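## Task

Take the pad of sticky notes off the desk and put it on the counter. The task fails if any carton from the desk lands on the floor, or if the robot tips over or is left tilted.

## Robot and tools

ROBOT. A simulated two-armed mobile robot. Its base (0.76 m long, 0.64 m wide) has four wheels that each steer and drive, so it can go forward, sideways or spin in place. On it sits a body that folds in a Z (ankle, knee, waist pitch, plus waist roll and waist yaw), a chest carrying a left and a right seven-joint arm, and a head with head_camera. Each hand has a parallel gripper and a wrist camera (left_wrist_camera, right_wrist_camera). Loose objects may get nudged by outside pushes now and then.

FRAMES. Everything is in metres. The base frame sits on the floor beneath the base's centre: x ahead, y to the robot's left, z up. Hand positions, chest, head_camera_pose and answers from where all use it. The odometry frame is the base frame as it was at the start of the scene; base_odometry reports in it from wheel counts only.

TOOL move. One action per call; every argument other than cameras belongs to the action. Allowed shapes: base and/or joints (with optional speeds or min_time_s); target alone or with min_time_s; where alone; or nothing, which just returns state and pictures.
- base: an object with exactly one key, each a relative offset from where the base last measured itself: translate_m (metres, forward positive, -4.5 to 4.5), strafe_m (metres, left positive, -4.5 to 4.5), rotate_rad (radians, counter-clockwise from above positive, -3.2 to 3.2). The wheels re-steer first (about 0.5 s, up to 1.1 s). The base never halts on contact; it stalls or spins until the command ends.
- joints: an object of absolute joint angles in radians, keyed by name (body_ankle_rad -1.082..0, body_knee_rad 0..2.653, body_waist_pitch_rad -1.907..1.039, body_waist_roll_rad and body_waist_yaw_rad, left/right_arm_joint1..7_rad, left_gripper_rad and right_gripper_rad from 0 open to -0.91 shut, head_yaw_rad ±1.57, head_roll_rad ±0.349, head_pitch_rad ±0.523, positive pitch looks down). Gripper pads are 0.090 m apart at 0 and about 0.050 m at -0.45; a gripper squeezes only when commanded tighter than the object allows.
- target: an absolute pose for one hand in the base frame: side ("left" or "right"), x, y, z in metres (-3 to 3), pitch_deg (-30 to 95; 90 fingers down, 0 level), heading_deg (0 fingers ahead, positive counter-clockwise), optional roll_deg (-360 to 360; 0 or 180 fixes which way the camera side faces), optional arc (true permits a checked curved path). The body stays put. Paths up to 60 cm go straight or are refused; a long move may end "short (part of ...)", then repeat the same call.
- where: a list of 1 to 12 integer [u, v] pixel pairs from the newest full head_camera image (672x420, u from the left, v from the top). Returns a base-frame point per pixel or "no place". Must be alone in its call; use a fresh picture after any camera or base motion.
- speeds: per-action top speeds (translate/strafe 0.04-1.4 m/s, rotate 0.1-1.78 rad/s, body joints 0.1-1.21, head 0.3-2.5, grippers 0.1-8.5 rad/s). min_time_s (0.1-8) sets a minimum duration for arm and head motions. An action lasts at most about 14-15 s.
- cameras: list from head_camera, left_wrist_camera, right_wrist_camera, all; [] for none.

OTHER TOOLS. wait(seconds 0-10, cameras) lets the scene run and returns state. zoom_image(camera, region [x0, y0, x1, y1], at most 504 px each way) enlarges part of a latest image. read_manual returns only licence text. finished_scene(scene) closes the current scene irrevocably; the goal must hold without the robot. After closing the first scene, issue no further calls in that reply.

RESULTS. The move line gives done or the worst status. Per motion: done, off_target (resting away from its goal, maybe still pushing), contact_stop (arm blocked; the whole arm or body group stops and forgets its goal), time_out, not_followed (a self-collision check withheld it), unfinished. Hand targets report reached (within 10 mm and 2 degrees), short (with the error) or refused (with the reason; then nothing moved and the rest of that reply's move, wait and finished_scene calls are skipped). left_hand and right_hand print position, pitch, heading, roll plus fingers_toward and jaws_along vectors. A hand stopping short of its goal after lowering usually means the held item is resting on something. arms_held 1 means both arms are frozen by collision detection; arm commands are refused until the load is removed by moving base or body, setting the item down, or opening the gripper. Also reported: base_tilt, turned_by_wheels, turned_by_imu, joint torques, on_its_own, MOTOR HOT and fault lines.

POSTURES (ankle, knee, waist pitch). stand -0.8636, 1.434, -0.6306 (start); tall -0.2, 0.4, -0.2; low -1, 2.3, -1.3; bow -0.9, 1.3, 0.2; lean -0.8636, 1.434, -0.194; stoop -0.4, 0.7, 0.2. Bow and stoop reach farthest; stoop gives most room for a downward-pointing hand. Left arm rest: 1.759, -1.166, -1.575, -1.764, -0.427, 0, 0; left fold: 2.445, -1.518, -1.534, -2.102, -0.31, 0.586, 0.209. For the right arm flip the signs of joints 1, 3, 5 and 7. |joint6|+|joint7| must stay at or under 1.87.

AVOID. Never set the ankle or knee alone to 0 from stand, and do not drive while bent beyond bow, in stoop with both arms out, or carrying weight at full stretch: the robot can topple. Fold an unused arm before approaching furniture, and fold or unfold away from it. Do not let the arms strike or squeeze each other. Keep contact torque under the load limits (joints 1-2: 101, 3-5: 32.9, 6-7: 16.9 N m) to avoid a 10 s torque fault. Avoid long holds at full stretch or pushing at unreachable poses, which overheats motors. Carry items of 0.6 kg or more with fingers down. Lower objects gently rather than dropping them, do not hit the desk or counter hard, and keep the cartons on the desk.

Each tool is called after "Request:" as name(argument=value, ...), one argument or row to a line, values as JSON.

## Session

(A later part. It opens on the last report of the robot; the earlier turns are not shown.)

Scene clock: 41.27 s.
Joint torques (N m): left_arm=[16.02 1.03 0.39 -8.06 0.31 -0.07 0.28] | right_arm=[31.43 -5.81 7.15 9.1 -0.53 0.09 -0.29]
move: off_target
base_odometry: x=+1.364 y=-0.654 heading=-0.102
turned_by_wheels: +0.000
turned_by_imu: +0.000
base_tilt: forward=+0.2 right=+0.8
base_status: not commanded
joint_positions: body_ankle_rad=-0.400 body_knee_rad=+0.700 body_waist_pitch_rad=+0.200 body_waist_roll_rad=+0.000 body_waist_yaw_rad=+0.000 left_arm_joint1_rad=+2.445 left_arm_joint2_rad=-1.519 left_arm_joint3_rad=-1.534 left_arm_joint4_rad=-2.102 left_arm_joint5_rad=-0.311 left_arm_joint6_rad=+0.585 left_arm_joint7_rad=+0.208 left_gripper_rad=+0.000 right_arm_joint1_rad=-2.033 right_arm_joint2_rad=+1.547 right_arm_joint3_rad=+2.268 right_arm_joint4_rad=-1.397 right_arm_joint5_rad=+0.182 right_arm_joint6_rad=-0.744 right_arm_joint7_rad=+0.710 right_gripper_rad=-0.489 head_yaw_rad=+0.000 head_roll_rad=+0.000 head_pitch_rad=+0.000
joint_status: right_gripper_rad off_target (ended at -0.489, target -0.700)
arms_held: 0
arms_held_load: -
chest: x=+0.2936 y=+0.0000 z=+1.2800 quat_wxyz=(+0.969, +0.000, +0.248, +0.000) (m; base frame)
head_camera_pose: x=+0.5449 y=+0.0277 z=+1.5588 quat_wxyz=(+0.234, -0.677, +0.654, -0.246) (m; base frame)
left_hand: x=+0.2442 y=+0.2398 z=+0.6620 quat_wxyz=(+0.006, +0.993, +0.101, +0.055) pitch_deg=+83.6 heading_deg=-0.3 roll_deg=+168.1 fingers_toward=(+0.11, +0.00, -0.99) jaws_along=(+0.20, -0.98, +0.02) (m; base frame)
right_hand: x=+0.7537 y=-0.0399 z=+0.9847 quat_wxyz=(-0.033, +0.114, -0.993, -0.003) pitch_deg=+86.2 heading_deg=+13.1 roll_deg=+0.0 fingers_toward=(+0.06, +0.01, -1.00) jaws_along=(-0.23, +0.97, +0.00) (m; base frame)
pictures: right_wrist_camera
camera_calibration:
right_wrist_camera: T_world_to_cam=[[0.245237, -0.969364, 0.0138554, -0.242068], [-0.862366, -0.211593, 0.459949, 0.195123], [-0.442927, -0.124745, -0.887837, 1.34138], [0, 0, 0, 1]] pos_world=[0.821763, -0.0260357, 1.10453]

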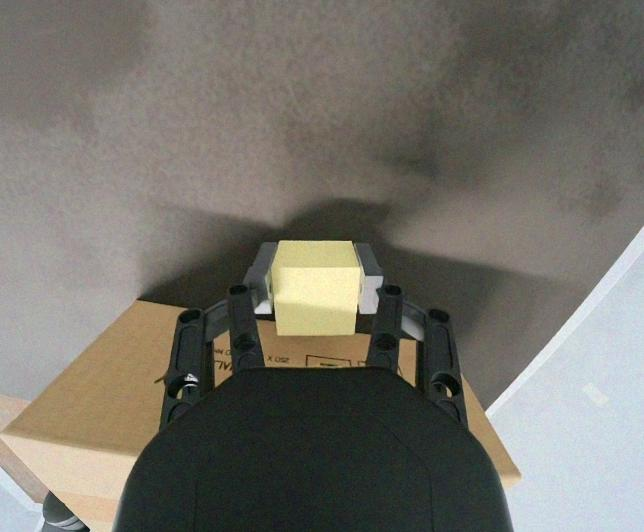

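Request:
move(
  target={"side": "right", "x": 0.80, "y": -0.03, "z": 1.05, "pitch_deg": 80, "heading_deg": 13, "roll_deg": 0},
)

Request:
move(
  target={"side": "right", "x": 0.78, "y": -0.03, "z": 1.16, "pitch_deg": 75, "heading_deg": 0, "roll_deg": 0},
  cameras=["right_wrist_camera"],
)

Request:
move(
  base={"translate_m": -0.9},
  speeds={"translate_m": 0.8},
)

Request:
move(
  base={"rotate_rad": 3.14},
  joints={"head_pitch_rad": -0.3},
  speeds={"rotate_rad": 1.4},
  cameras=["head_camera", "right_wrist_camera"],
)

Scene clock: 44.60 s.
Joint torques (N m): left_arm=[16.5 1.07 0.38 -7.95 0.44 -0.16 0.24] | right_arm=[31.2 -5.07 6.84 10.65 0.25 -0.12 0.34]
move: done
base_odometry: x=+1.364 y=-0.654 heading=-0.102
turned_by_wheels: +0.000
turned_by_imu: +0.000
base_tilt: forward=+0.3 right=+0.9
base_status: not commanded
joint_positions: body_ankle_rad=-0.400 body_knee_rad=+0.700 body_waist_pitch_rad=+0.200 body_waist_roll_rad=+0.000 body_waist_yaw_rad=+0.000 left_arm_joint1_rad=+2.445 left_arm_joint2_rad=-1.519 left_arm_joint3_rad=-1.534 left_arm_joint4_rad=-2.102 left_arm_joint5_rad=-0.311 left_arm_joint6_rad=+0.585 left_arm_joint7_rad=+0.208 left_gripper_rad=+0.000 right_arm_joint1_rad=-1.963 right_arm_joint2_rad=+1.552 right_arm_joint3_rad=+2.295 right_arm_joint4_rad=-1.288 right_arm_joint5_rad=+0.193 right_arm_joint6_rad=-0.809 right_arm_joint7_rad=+0.736 right_gripper_rad=-0.489 head_yaw_rad=+0.000 head_roll_rad=+0.000 head_pitch_rad=+0.000
joint_status: not commanded
arms_held: 0
arms_held_load: -
chest: x=+0.2936 y=+0.0000 z=+1.2800 quat_wxyz=(+0.969, +0.000, +0.248, +0.000) (m; base frame)
head_camera_pose: x=+0.5449 y=+0.0277 z=+1.5588 quat_wxyz=(+0.234, -0.677, +0.654, -0.246) (m; base frame)
left_hand: x=+0.2442 y=+0.2398 z=+0.6620 quat_wxyz=(+0.006, +0.993, +0.101, +0.055) pitch_deg=+83.6 heading_deg=-0.3 roll_deg=+168.1 fingers_toward=(+0.11, +0.00, -0.99) jaws_along=(+0.20, -0.98, +0.02) (m; base frame)
right_hand: x=+0.8002 y=-0.0306 z=+1.0494 quat_wxyz=(-0.086, +0.112, -0.990, -0.010) pitch_deg=+80.0 heading_deg=+13.3 roll_deg=+0.3 fingers_toward=(+0.17, +0.04, -0.98) jaws_along=(-0.22, +0.97, +0.00) (m; base frame)
right_hand_status: reached (straight line, to end with the hand's camera side forward, planned for 0.6 s): 1 mm and 0.1 deg off.
pictures: none

Scene clock: 46.23 s.
Joint torques (N m): left_arm=[16.36 1.09 0.34 -7.95 0.37 -0.09 0.27] | right_arm=[28.06 -7.1 5.22 12.5 0.21 0.38 0.26]
move: done
base_odometry: x=+1.364 y=-0.654 heading=-0.102
turned_by_wheels: +0.000
turned_by_imu: +0.000
base_tilt: forward=+0.2 right=+0.8
base_status: not commanded
joint_positions: body_ankle_rad=-0.400 body_knee_rad=+0.700 body_waist_pitch_rad=+0.200 body_waist_roll_rad=+0.000 body_waist_yaw_rad=+0.000 left_arm_joint1_rad=+2.445 left_arm_joint2_rad=-1.519 left_arm_joint3_rad=-1.534 left_arm_joint4_rad=-2.102 left_arm_joint5_rad=-0.311 left_arm_joint6_rad=+0.585 left_arm_joint7_rad=+0.208 left_gripper_rad=+0.000 right_arm_joint1_rad=-1.685 right_arm_joint2_rad=+1.563 right_arm_joint3_rad=+2.309 right_arm_joint4_rad=-1.354 right_arm_joint5_rad=+0.585 right_arm_joint6_rad=-0.685 right_arm_joint7_rad=+1.008 right_gripper_rad=-0.489 head_yaw_rad=+0.000 head_roll_rad=+0.000 head_pitch_rad=+0.000
joint_status: not commanded
arms_held: 0
arms_held_load: -
chest: x=+0.2936 y=+0.0000 z=+1.2800 quat_wxyz=(+0.969, +0.000, +0.248, +0.000) (m; base frame)
head_camera_pose: x=+0.5449 y=+0.0277 z=+1.5588 quat_wxyz=(+0.234, -0.677, +0.654, -0.246) (m; base frame)
left_hand: x=+0.2442 y=+0.2398 z=+0.6620 quat_wxyz=(+0.006, +0.993, +0.101, +0.055) pitch_deg=+83.6 heading_deg=-0.3 roll_deg=+168.1 fingers_toward=(+0.11, +0.00, -0.99) jaws_along=(+0.20, -0.98, +0.02) (m; base frame)
right_hand: x=+0.7799 y=-0.0303 z=+1.1587 quat_wxyz=(-0.129, +0.000, -0.992, -0.001) pitch_deg=+75.2 heading_deg=+0.2 roll_deg=+0.2 fingers_toward=(+0.26, +0.00, -0.97) jaws_along=(+0.00, +1.00, +0.00) (m; base frame)
right_hand_status: reached (straight line, to end with the hand's camera side forward, planned for 1.1 s): 1 mm and 0.2 deg off.
pictures: right_wrist_camera
camera_calibration:
right_wrist_camera: T_world_to_cam=[[0.0171883, -0.99973, 0.015606, -0.0666712], [-0.959467, -0.0121008, 0.281559, 0.428135], [-0.281295, -0.019813, -0.959417, 1.46863], [0, 0, 0, 1]] pos_world=[0.825045, -0.0323745, 1.28952]

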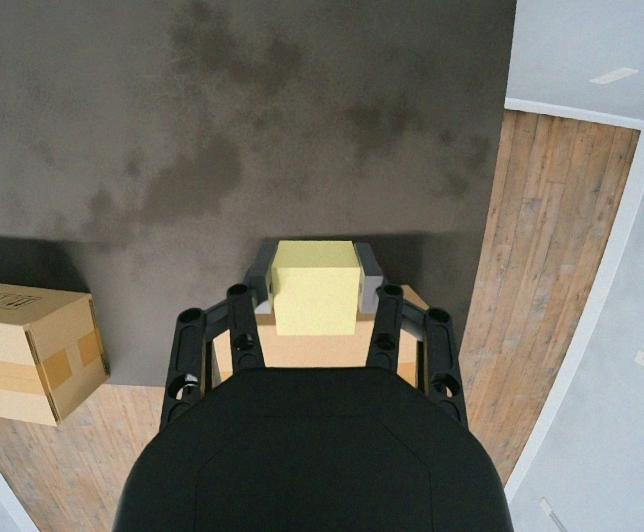

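Scene clock: 50.90 s.
Joint torques (N m): left_arm=[15.21 1.2 0.44 -8.48 0.32 -0.08 0.25] | right_arm=[26.81 -7.69 5.04 12.63 0.03 0.28 0.04]
move: done
base_odometry: x=+0.468 y=-0.564 heading=-0.101
turned_by_wheels: +0.001
turned_by_imu: -0.002
base_tilt: forward=+0.2 right=+0.8
base_status: done
joint_positions: body_ankle_rad=-0.400 body_knee_rad=+0.700 body_waist_pitch_rad=+0.200 body_waist_roll_rad=+0.000 body_waist_yaw_rad=+0.000 left_arm_joint1_rad=+2.446 left_arm_joint2_rad=-1.519 left_arm_joint3_rad=-1.534 left_arm_joint4_rad=-2.101 left_arm_joint5_rad=-0.311 left_arm_joint6_rad=+0.585 left_arm_joint7_rad=+0.208 left_gripper_rad=+0.000 right_arm_joint1_rad=-1.683 right_arm_joint2_rad=+1.564 right_arm_joint3_rad=+2.309 right_arm_joint4_rad=-1.354 right_arm_joint5_rad=+0.585 right_arm_joint6_rad=-0.685 right_arm_joint7_rad=+1.008 right_gripper_rad=-0.489 head_yaw_rad=+0.000 head_roll_rad=+0.000 head_pitch_rad=+0.000
joint_status: not commanded
arms_held: 0
arms_held_load: -
chest: x=+0.2933 y=+0.0000 z=+1.2802 quat_wxyz=(+0.969, +0.000, +0.247, +0.000) (m; base frame)
head_camera_pose: x=+0.5444 y=+0.0277 z=+1.5590 quat_wxyz=(+0.234, -0.677, +0.653, -0.246) (m; base frame)
left_hand: x=+0.2429 y=+0.2398 z=+0.6620 quat_wxyz=(+0.006, +0.993, +0.101, +0.055) pitch_deg=+83.7 heading_deg=-0.3 roll_deg=+168.1 fingers_toward=(+0.11, +0.00, -0.99) jaws_along=(+0.20, -0.98, +0.02) (m; base frame)
right_hand: x=+0.7796 y=-0.0302 z=+1.1600 quat_wxyz=(-0.130, +0.000, -0.991, +0.000) pitch_deg=+75.0 heading_deg=+0.0 roll_deg=+0.0 fingers_toward=(+0.26, +0.00, -0.97) jaws_along=(+0.00, +1.00, +0.00) (m; base frame)
pictures: none

Scene clock: 55.40 s.
Joint torques (N m): left_arm=[16.24 0.84 0.65 -8.1 0.3 -0.15 0.23] | right_arm=[27.52 -8.45 5.22 12.42 -0.11 0.2 -0.04]
move: done
base_odometry: x=+0.468 y=-0.565 heading=+3.039
turned_by_wheels: +3.140
turned_by_imu: +3.119
base_tilt: forward=+0.3 right=+0.9
base_status: done
joint_positions: body_ankle_rad=-0.400 body_knee_rad=+0.700 body_waist_pitch_rad=+0.200 body_waist_roll_rad=+0.000 body_waist_yaw_rad=+0.000 left_arm_joint1_rad=+2.444 left_arm_joint2_rad=-1.518 left_arm_joint3_rad=-1.534 left_arm_joint4_rad=-2.102 left_arm_joint5_rad=-0.311 left_arm_joint6_rad=+0.585 left_arm_joint7_rad=+0.208 left_gripper_rad=+0.000 right_arm_joint1_rad=-1.684 right_arm_joint2_rad=+1.566 right_arm_joint3_rad=+2.309 right_arm_joint4_rad=-1.354 right_arm_joint5_rad=+0.585 right_arm_joint6_rad=-0.684 right_arm_joint7_rad=+1.009 right_gripper_rad=-0.489 head_yaw_rad=+0.000 head_roll_rad=+0.000 head_pitch_rad=-0.300
joint_status: all done
arms_held: 0
arms_held_load: -
chest: x=+0.2938 y=+0.0001 z=+1.2800 quat_wxyz=(+0.969, +0.000, +0.248, +0.000) (m; base frame)
head_camera_pose: x=+0.5249 y=+0.0278 z=+1.5969 quat_wxyz=(+0.329, -0.633, +0.611, -0.344) (m; base frame)
left_hand: x=+0.2441 y=+0.2402 z=+0.6619 quat_wxyz=(+0.006, +0.993, +0.101, +0.055) pitch_deg=+83.6 heading_deg=+0.0 roll_deg=+168.4 fingers_toward=(+0.11, +0.00, -0.99) jaws_along=(+0.20, -0.98, +0.02) (m; base frame)
right_hand: x=+0.7797 y=-0.0297 z=+1.1583 quat_wxyz=(-0.129, +0.001, -0.992, +0.001) pitch_deg=+75.1 heading_deg=-0.3 roll_deg=-0.4 fingers_toward=(+0.26, +0.00, -0.97) jaws_along=(+0.00, +1.00, +0.00) (m; base frame)
pictures: head_camera, right_wrist_camera
camera_calibration:
head_camera: T_world_to_cam=[[0.0163799, -0.999308, 0.0333814, -0.0341759], [-0.546886, -0.0369034, -0.836394, 1.62365], [0.837047, -0.00455576, -0.547112, 0.434457], [0, 0, 0, 1]] pos_world=[0.524849, 0.0277452, 1.59685]
right_wrist_camera: T_world_to_cam=[[0.0183134, -0.999663, 0.0184098, -0.0701879], [-0.959622, -0.0124046, 0.281021, 0.428849], [-0.280698, -0.0228129, -0.959525, 1.46786], [0, 0, 0, 1]] pos_world=[0.824844, -0.0313583, 1.28923]

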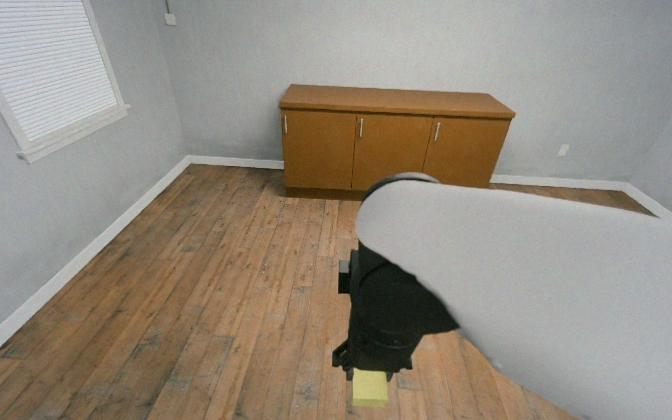

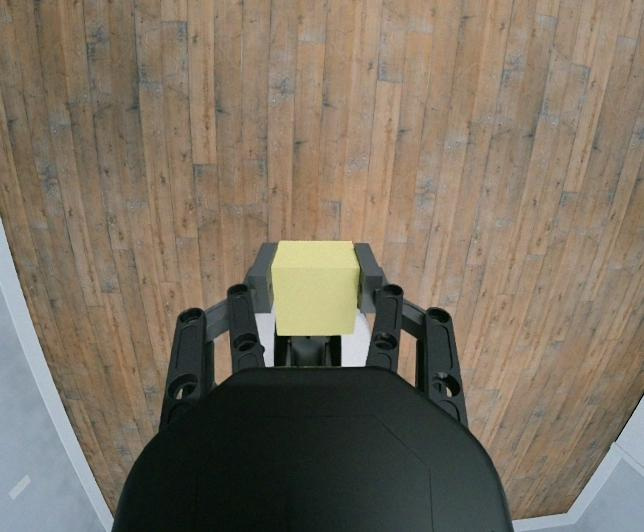

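Request:
move(
  where=[
    [290, 106],
    [500, 115],
    [400, 111],
  ],
)

Scene clock: 55.93 s.
Joint torques (N m): left_arm=[16.16 1.53 0.57 -8.08 0.34 -0.12 0.23] | right_arm=[27.66 -8.45 5.01 12.35 -0.07 0.23 -0.03]
base_odometry: x=+0.468 y=-0.565 heading=+3.039
turned_by_wheels: +0.000
turned_by_imu: +0.000
base_tilt: forward=+0.2 right=+0.9
where, head_camera: pixel (290, 106): x +2.959, y +0.386, z +0.916; pixel (500, 115): x +2.925, y -1.176, z +0.918; pixel (400, 111): x +2.958, y -0.440, z +0.910. By the robot's depth camera.
base_status: done
joint_positions: body_ankle_rad=-0.400 body_knee_rad=+0.700 body_waist_pitch_rad=+0.200 body_waist_roll_rad=+0.000 body_waist_yaw_rad=+0.000 left_arm_joint1_rad=+2.444 left_arm_joint2_rad=-1.518 left_arm_joint3_rad=-1.534 left_arm_joint4_rad=-2.102 left_arm_joint5_rad=-0.311 left_arm_joint6_rad=+0.585 left_arm_joint7_rad=+0.208 left_gripper_rad=+0.000 right_arm_joint1_rad=-1.684 right_arm_joint2_rad=+1.566 right_arm_joint3_rad=+2.309 right_arm_joint4_rad=-1.354 right_arm_joint5_rad=+0.585 right_arm_joint6_rad=-0.684 right_arm_joint7_rad=+1.009 right_gripper_rad=-0.489 head_yaw_rad=+0.000 head_roll_rad=+0.000 head_pitch_rad=-0.300
joint_status: all done
arms_held: 0
arms_held_load: -
chest: x=+0.2938 y=+0.0001 z=+1.2800 quat_wxyz=(+0.969, +0.000, +0.248, +0.000) (m; base frame)
head_camera_pose: x=+0.5249 y=+0.0278 z=+1.5969 quat_wxyz=(+0.329, -0.633, +0.611, -0.344) (m; base frame)
left_hand: x=+0.2441 y=+0.2402 z=+0.6619 quat_wxyz=(+0.006, +0.993, +0.101, +0.055) pitch_deg=+83.6 heading_deg=+0.0 roll_deg=+168.4 fingers_toward=(+0.11, +0.00, -0.99) jaws_along=(+0.20, -0.98, +0.02) (m; base frame)
right_hand: x=+0.7797 y=-0.0297 z=+1.1583 quat_wxyz=(-0.129, +0.001, -0.992, +0.001) pitch_deg=+75.1 heading_deg=-0.3 roll_deg=-0.4 fingers_toward=(+0.26, +0.00, -0.97) jaws_along=(+0.00, +1.00, +0.00) (m; base frame)
pictures: none

Request:
move(
  base={"translate_m": 2.34},
  joints={"head_pitch_rad": 0.0},
  speeds={"translate_m": 0.8},
  cameras=["head_camera", "right_wrist_camera"],
)

Request:
move(
  where=[
    [250, 300],
    [280, 330],
    [200, 310],
    [330, 370],
    [300,270],
  ],
)

Scene clock: 65.40 s.
Joint torques (N m): left_arm=[16.75 0.86 0.42 -8.05 0.35 -0.21 0.24] | right_arm=[27.12 -7.96 5.16 12.2 0.09 0.19 0.02]
move: done
base_odometry: x=-1.860 y=-0.334 heading=+3.043
turned_by_wheels: +0.004
turned_by_imu: +0.000
base_tilt: forward=+0.3 right=+0.7
base_status: done
joint_positions: body_ankle_rad=-0.400 body_knee_rad=+0.700 body_waist_pitch_rad=+0.200 body_waist_roll_rad=+0.000 body_waist_yaw_rad=+0.000 left_arm_joint1_rad=+2.444 left_arm_joint2_rad=-1.518 left_arm_joint3_rad=-1.534 left_arm_joint4_rad=-2.102 left_arm_joint5_rad=-0.311 left_arm_joint6_rad=+0.585 left_arm_joint7_rad=+0.208 left_gripper_rad=+0.000 right_arm_joint1_rad=-1.684 right_arm_joint2_rad=+1.565 right_arm_joint3_rad=+2.309 right_arm_joint4_rad=-1.354 right_arm_joint5_rad=+0.585 right_arm_joint6_rad=-0.684 right_arm_joint7_rad=+1.009 right_gripper_rad=-0.489 head_yaw_rad=+0.000 head_roll_rad=+0.000 head_pitch_rad=+0.000
joint_status: all done
arms_held: 0
arms_held_load: -
chest: x=+0.2936 y=+0.0000 z=+1.2800 quat_wxyz=(+0.969, +0.000, +0.248, +0.000) (m; base frame)
head_camera_pose: x=+0.5449 y=+0.0277 z=+1.5588 quat_wxyz=(+0.234, -0.677, +0.653, -0.246) (m; base frame)
left_hand: x=+0.2446 y=+0.2400 z=+0.6620 quat_wxyz=(+0.006, +0.993, +0.101, +0.056) pitch_deg=+83.6 heading_deg=-0.2 roll_deg=+168.2 fingers_toward=(+0.11, +0.00, -0.99) jaws_along=(+0.20, -0.98, +0.02) (m; base frame)
right_hand: x=+0.7798 y=-0.0301 z=+1.1590 quat_wxyz=(-0.130, +0.000, -0.992, +0.001) pitch_deg=+75.1 heading_deg=-0.3 roll_deg=-0.3 fingers_toward=(+0.26, +0.00, -0.97) jaws_along=(+0.00, +1.00, +0.00) (m; base frame)
pictures: head_camera, right_wrist_camera
camera_calibration:
head_camera: T_world_to_cam=[[0.0252779, -0.999319, 0.0268623, -0.0280214], [-0.769594, -0.0366029, -0.637484, 1.41411], [0.638033, -0.00455881, -0.769996, 0.852712], [0, 0, 0, 1]] pos_world=[0.544939, 0.0276455, 1.55881]
right_wrist_camera: T_world_to_cam=[[0.0174506, -0.999685, 0.0180528, -0.0695313], [-0.959956, -0.0117024, 0.279906, 0.43028], [-0.279606, -0.0222144, -0.959858, 1.46804], [0, 0, 0, 1]] pos_world=[0.824737, -0.0318623, 1.28993]

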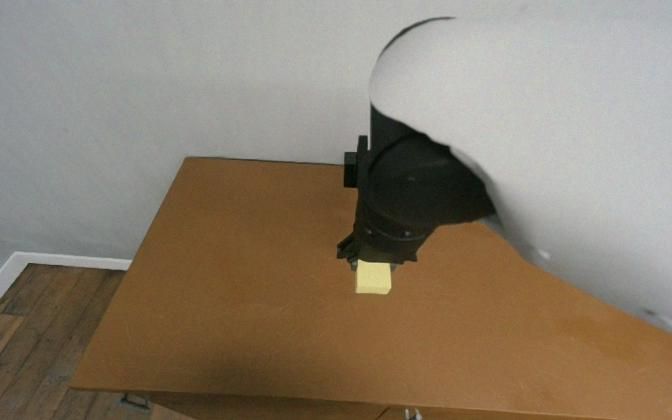

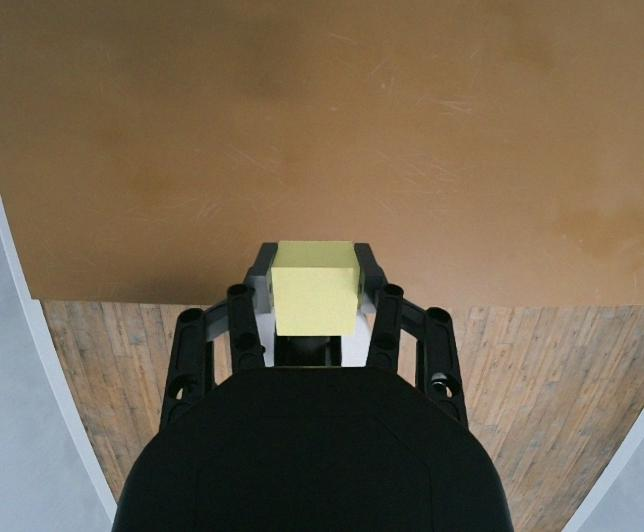

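Scene clock: 65.40 s.
Joint torques (N m): left_arm=[16.75 0.86 0.42 -8.05 0.35 -0.21 0.24] | right_arm=[27.12 -7.96 5.16 12.2 0.09 0.19 0.02]
base_odometry: x=-1.860 y=-0.334 heading=+3.043
turned_by_wheels: +0.000
turned_by_imu: +0.000
base_tilt: forward=+0.3 right=+0.7
where, head_camera: pixel (250, 300): x +0.822, y +0.195, z +0.921; pixel (280, 330): x +0.763, y +0.125, z +0.919; pixel (200, 310): x +0.798, y +0.292, z +0.918; pixel (330, 370): x +0.695, y +0.024, z +0.917; pixel (300, 270): x +0.897, y +0.098, z +0.919. By the robot's depth camera.
base_status: done
joint_positions: body_ankle_rad=-0.400 body_knee_rad=+0.700 body_waist_pitch_rad=+0.200 body_waist_roll_rad=+0.000 body_waist_yaw_rad=+0.000 left_arm_joint1_rad=+2.444 left_arm_joint2_rad=-1.518 left_arm_joint3_rad=-1.534 left_arm_joint4_rad=-2.102 left_arm_joint5_rad=-0.311 left_arm_joint6_rad=+0.585 left_arm_joint7_rad=+0.208 left_gripper_rad=+0.000 right_arm_joint1_rad=-1.684 right_arm_joint2_rad=+1.565 right_arm_joint3_rad=+2.309 right_arm_joint4_rad=-1.354 right_arm_joint5_rad=+0.585 right_arm_joint6_rad=-0.684 right_arm_joint7_rad=+1.009 right_gripper_rad=-0.489 head_yaw_rad=+0.000 head_roll_rad=+0.000 head_pitch_rad=+0.000
joint_status: all done
arms_held: 0
arms_held_load: -
chest: x=+0.2936 y=+0.0000 z=+1.2800 quat_wxyz=(+0.969, +0.000, +0.248, +0.000) (m; base frame)
head_camera_pose: x=+0.5449 y=+0.0277 z=+1.5588 quat_wxyz=(+0.234, -0.677, +0.653, -0.246) (m; base frame)
left_hand: x=+0.2446 y=+0.2400 z=+0.6620 quat_wxyz=(+0.006, +0.993, +0.101, +0.056) pitch_deg=+83.6 heading_deg=-0.2 roll_deg=+168.2 fingers_toward=(+0.11, +0.00, -0.99) jaws_along=(+0.20, -0.98, +0.02) (m; base frame)
right_hand: x=+0.7798 y=-0.0301 z=+1.1590 quat_wxyz=(-0.130, +0.000, -0.992, +0.001) pitch_deg=+75.1 heading_deg=-0.3 roll_deg=-0.3 fingers_toward=(+0.26, +0.00, -0.97) jaws_along=(+0.00, +1.00, +0.00) (m; base frame)
pictures: none

Request:
move(
  target={"side": "right", "x": 0.79, "y": -0.03, "z": 0.975, "pitch_deg": 86, "heading_deg": 0, "roll_deg": 0},
)

Request:
move(
  target={"side": "right", "x": 0.79, "y": -0.03, "z": 0.9475, "pitch_deg": 86, "heading_deg": 0, "roll_deg": 0},
)

Request:
move(
  joints={"right_gripper_rad": 0},
  speeds={"right_gripper_rad": 0.6},
)

Request:
move(
  target={"side": "right", "x": 0.79, "y": -0.03, "z": 1.07, "pitch_deg": 77, "heading_deg": 0, "roll_deg": 0},
  cameras=["right_wrist_camera"],
)

Scene clock: 68.47 s.
Joint torques (N m): left_arm=[16.49 0.98 0.5 -7.95 0.37 -0.24 0.2] | right_arm=[31.55 -4.73 5.59 10.63 -0.51 -0.23 -0.31]
move: done
base_odometry: x=-1.860 y=-0.334 heading=+3.043
turned_by_wheels: +0.000
turned_by_imu: +0.000
base_tilt: forward=+0.3 right=+0.8
base_status: not commanded
joint_positions: body_ankle_rad=-0.400 body_knee_rad=+0.700 body_waist_pitch_rad=+0.200 body_waist_roll_rad=+0.000 body_waist_yaw_rad=+0.000 left_arm_joint1_rad=+2.444 left_arm_joint2_rad=-1.518 left_arm_joint3_rad=-1.534 left_arm_joint4_rad=-2.102 left_arm_joint5_rad=-0.311 left_arm_joint6_rad=+0.585 left_arm_joint7_rad=+0.208 left_gripper_rad=+0.000 right_arm_joint1_rad=-2.118 right_arm_joint2_rad=+1.657 right_arm_joint3_rad=+2.201 right_arm_joint4_rad=-1.170 right_arm_joint5_rad=+0.429 right_arm_joint6_rad=-0.684 right_arm_joint7_rad=+0.837 right_gripper_rad=-0.489 head_yaw_rad=+0.000 head_roll_rad=+0.000 head_pitch_rad=+0.000
joint_status: not commanded
arms_held: 0
arms_held_load: -
chest: x=+0.2936 y=+0.0000 z=+1.2800 quat_wxyz=(+0.969, +0.000, +0.248, +0.000) (m; base frame)
head_camera_pose: x=+0.5449 y=+0.0277 z=+1.5588 quat_wxyz=(+0.234, -0.677, +0.653, -0.246) (m; base frame)
left_hand: x=+0.2446 y=+0.2400 z=+0.6620 quat_wxyz=(+0.006, +0.993, +0.101, +0.056) pitch_deg=+83.6 heading_deg=-0.2 roll_deg=+168.2 fingers_toward=(+0.11, +0.00, -0.99) jaws_along=(+0.20, -0.98, +0.02) (m; base frame)
right_hand: x=+0.7900 y=-0.0305 z=+0.9751 quat_wxyz=(-0.035, -0.001, -0.999, +0.000) pitch_deg=+86.0 heading_deg=-0.1 roll_deg=+0.0 fingers_toward=(+0.07, +0.00, -1.00) jaws_along=(+0.00, +1.00, +0.00) (m; base frame)
right_hand_status: reached (straight line, to end with the hand's camera side forward, planned for 1.2 s): 1 mm and 0.1 deg off.
pictures: none

Scene clock: 69.37 s.
Joint torques (N m): left_arm=[16.46 0.88 0.56 -7.92 0.33 -0.17 0.23] | right_arm=[32.45 -4.31 5.57 10.2 -0.54 0.22 -0.35]
move: done
base_odometry: x=-1.860 y=-0.334 heading=+3.043
turned_by_wheels: +0.000
turned_by_imu: +0.000
base_tilt: forward=+0.2 right=+0.8
base_status: not commanded
joint_positions: body_ankle_rad=-0.400 body_knee_rad=+0.700 body_waist_pitch_rad=+0.200 body_waist_roll_rad=+0.000 body_waist_yaw_rad=+0.000 left_arm_joint1_rad=+2.444 left_arm_joint2_rad=-1.518 left_arm_joint3_rad=-1.534 left_arm_joint4_rad=-2.102 left_arm_joint5_rad=-0.311 left_arm_joint6_rad=+0.585 left_arm_joint7_rad=+0.208 left_gripper_rad=+0.000 right_arm_joint1_rad=-2.173 right_arm_joint2_rad=+1.668 right_arm_joint3_rad=+2.185 right_arm_joint4_rad=-1.164 right_arm_joint5_rad=+0.385 right_arm_joint6_rad=-0.653 right_arm_joint7_rad=+0.792 right_gripper_rad=-0.489 head_yaw_rad=+0.000 head_roll_rad=+0.000 head_pitch_rad=+0.000
joint_status: not commanded
arms_held: 0
arms_held_load: -
chest: x=+0.2936 y=+0.0000 z=+1.2800 quat_wxyz=(+0.969, +0.000, +0.248, +0.000) (m; base frame)
head_camera_pose: x=+0.5449 y=+0.0277 z=+1.5588 quat_wxyz=(+0.234, -0.677, +0.653, -0.246) (m; base frame)
left_hand: x=+0.2446 y=+0.2400 z=+0.6620 quat_wxyz=(+0.006, +0.993, +0.101, +0.056) pitch_deg=+83.6 heading_deg=-0.2 roll_deg=+168.2 fingers_toward=(+0.11, +0.00, -0.99) jaws_along=(+0.20, -0.98, +0.02) (m; base frame)
right_hand: x=+0.7892 y=-0.0304 z=+0.9471 quat_wxyz=(-0.034, +0.000, -0.999, +0.000) pitch_deg=+86.1 heading_deg=+0.0 roll_deg=+0.0 fingers_toward=(+0.07, +0.00, -1.00) jaws_along=(+0.00, +1.00, +0.00) (m; base frame)
right_hand_status: reached (straight line, to end with the hand's camera side forward, planned for 0.4 s): 1 mm and 0.1 deg off.
pictures: none

Scene clock: 70.87 s.
Joint torques (N m): left_arm=[16.86 0.9 0.48 -7.91 0.25 -0.17 0.19] | right_arm=[33.48 -3.79 5.55 10.16 -0.51 0.24 -0.31]
move: done
base_odometry: x=-1.860 y=-0.334 heading=+3.043
turned_by_wheels: +0.000
turned_by_imu: +0.000
base_tilt: forward=+0.3 right=+0.8
base_status: not commanded
joint_positions: body_ankle_rad=-0.400 body_knee_rad=+0.700 body_waist_pitch_rad=+0.200 body_waist_roll_rad=+0.000 body_waist_yaw_rad=+0.000 left_arm_joint1_rad=+2.444 left_arm_joint2_rad=-1.518 left_arm_joint3_rad=-1.534 left_arm_joint4_rad=-2.102 left_arm_joint5_rad=-0.311 left_arm_joint6_rad=+0.585 left_arm_joint7_rad=+0.208 left_gripper_rad=+0.000 right_arm_joint1_rad=-2.173 right_arm_joint2_rad=+1.668 right_arm_joint3_rad=+2.185 right_arm_joint4_rad=-1.164 right_arm_joint5_rad=+0.385 right_arm_joint6_rad=-0.653 right_arm_joint7_rad=+0.792 right_gripper_rad=-0.001 head_yaw_rad=+0.000 head_roll_rad=+0.000 head_pitch_rad=+0.000
joint_status: all done
arms_held: 0
arms_held_load: -
chest: x=+0.2936 y=+0.0000 z=+1.2800 quat_wxyz=(+0.969, +0.000, +0.248, +0.000) (m; base frame)
head_camera_pose: x=+0.5449 y=+0.0277 z=+1.5588 quat_wxyz=(+0.234, -0.677, +0.653, -0.246) (m; base frame)
left_hand: x=+0.2446 y=+0.2400 z=+0.6620 quat_wxyz=(+0.006, +0.993, +0.101, +0.056) pitch_deg=+83.6 heading_deg=-0.2 roll_deg=+168.2 fingers_toward=(+0.11, +0.00, -0.99) jaws_along=(+0.20, -0.98, +0.02) (m; base frame)
right_hand: x=+0.7893 y=-0.0304 z=+0.9472 quat_wxyz=(-0.034, +0.000, -0.999, +0.000) pitch_deg=+86.1 heading_deg=+0.0 roll_deg=+0.0 fingers_toward=(+0.07, +0.00, -1.00) jaws_along=(+0.00, +1.00, +0.00) (m; base frame)
pictures: none

Scene clock: 72.37 s.
Joint torques (N m): left_arm=[16.42 1.16 0.55 -7.88 0.31 -0.18 0.29] | right_arm=[29.48 -7.6 5.82 10.84 0.15 0.48 0.31]
move: done
base_odometry: x=-1.860 y=-0.334 heading=+3.043
turned_by_wheels: +0.000
turned_by_imu: +0.000
base_tilt: forward=+0.2 right=+0.8
base_status: not commanded
joint_positions: body_ankle_rad=-0.400 body_knee_rad=+0.700 body_waist_pitch_rad=+0.200 body_waist_roll_rad=+0.000 body_waist_yaw_rad=+0.000 left_arm_joint1_rad=+2.444 left_arm_joint2_rad=-1.518 left_arm_joint3_rad=-1.534 left_arm_joint4_rad=-2.102 left_arm_joint5_rad=-0.311 left_arm_joint6_rad=+0.585 left_arm_joint7_rad=+0.208 left_gripper_rad=+0.000 right_arm_joint1_rad=-1.846 right_arm_joint2_rad=+1.595 right_arm_joint3_rad=+2.260 right_arm_joint4_rad=-1.384 right_arm_joint5_rad=+0.443 right_arm_joint6_rad=-0.588 right_arm_joint7_rad=+0.855 right_gripper_rad=+0.000 head_yaw_rad=+0.000 head_roll_rad=+0.000 head_pitch_rad=+0.000
joint_status: not commanded
arms_held: 0
arms_held_load: -
chest: x=+0.2936 y=+0.0000 z=+1.2800 quat_wxyz=(+0.969, +0.000, +0.248, +0.000) (m; base frame)
head_camera_pose: x=+0.5449 y=+0.0277 z=+1.5588 quat_wxyz=(+0.234, -0.677, +0.653, -0.246) (m; base frame)
left_hand: x=+0.2446 y=+0.2400 z=+0.6620 quat_wxyz=(+0.006, +0.993, +0.101, +0.056) pitch_deg=+83.6 heading_deg=-0.2 roll_deg=+168.2 fingers_toward=(+0.11, +0.00, -0.99) jaws_along=(+0.20, -0.98, +0.02) (m; base frame)
right_hand: x=+0.7894 y=-0.0297 z=+1.0687 quat_wxyz=(-0.112, +0.001, -0.994, +0.001) pitch_deg=+77.1 heading_deg=-0.2 roll_deg=-0.3 fingers_toward=(+0.22, +0.00, -0.97) jaws_along=(+0.00, +1.00, +0.00) (m; base frame)
right_hand_status: reached (straight line, to end with the hand's camera side forward, planned for 1.0 s): 1 mm and 0.2 deg off.
pictures: right_wrist_camera
camera_calibration:
right_wrist_camera: T_world_to_cam=[[0.019752, -0.999654, 0.0173966, -0.0688588], [-0.949443, -0.0133014, 0.313657, 0.42043], [-0.313316, -0.0227124, -0.949377, 1.39945], [0, 0, 0, 1]] pos_world=[0.839005, -0.0314578, 1.19793]

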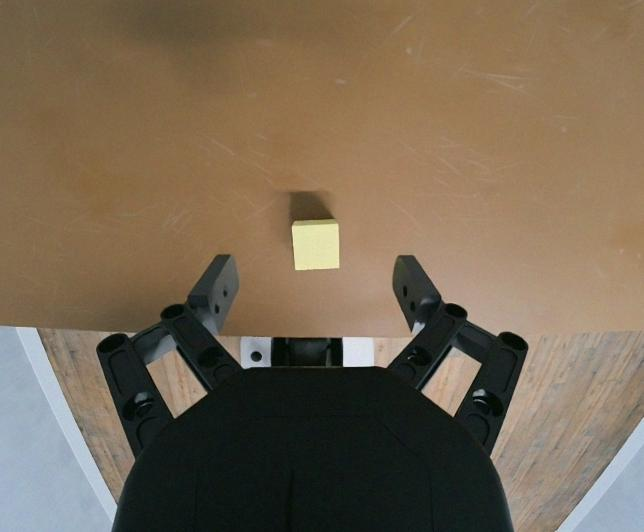

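Request:
finished_scene(
  scene=3,
)

The scene is finished: the task was done.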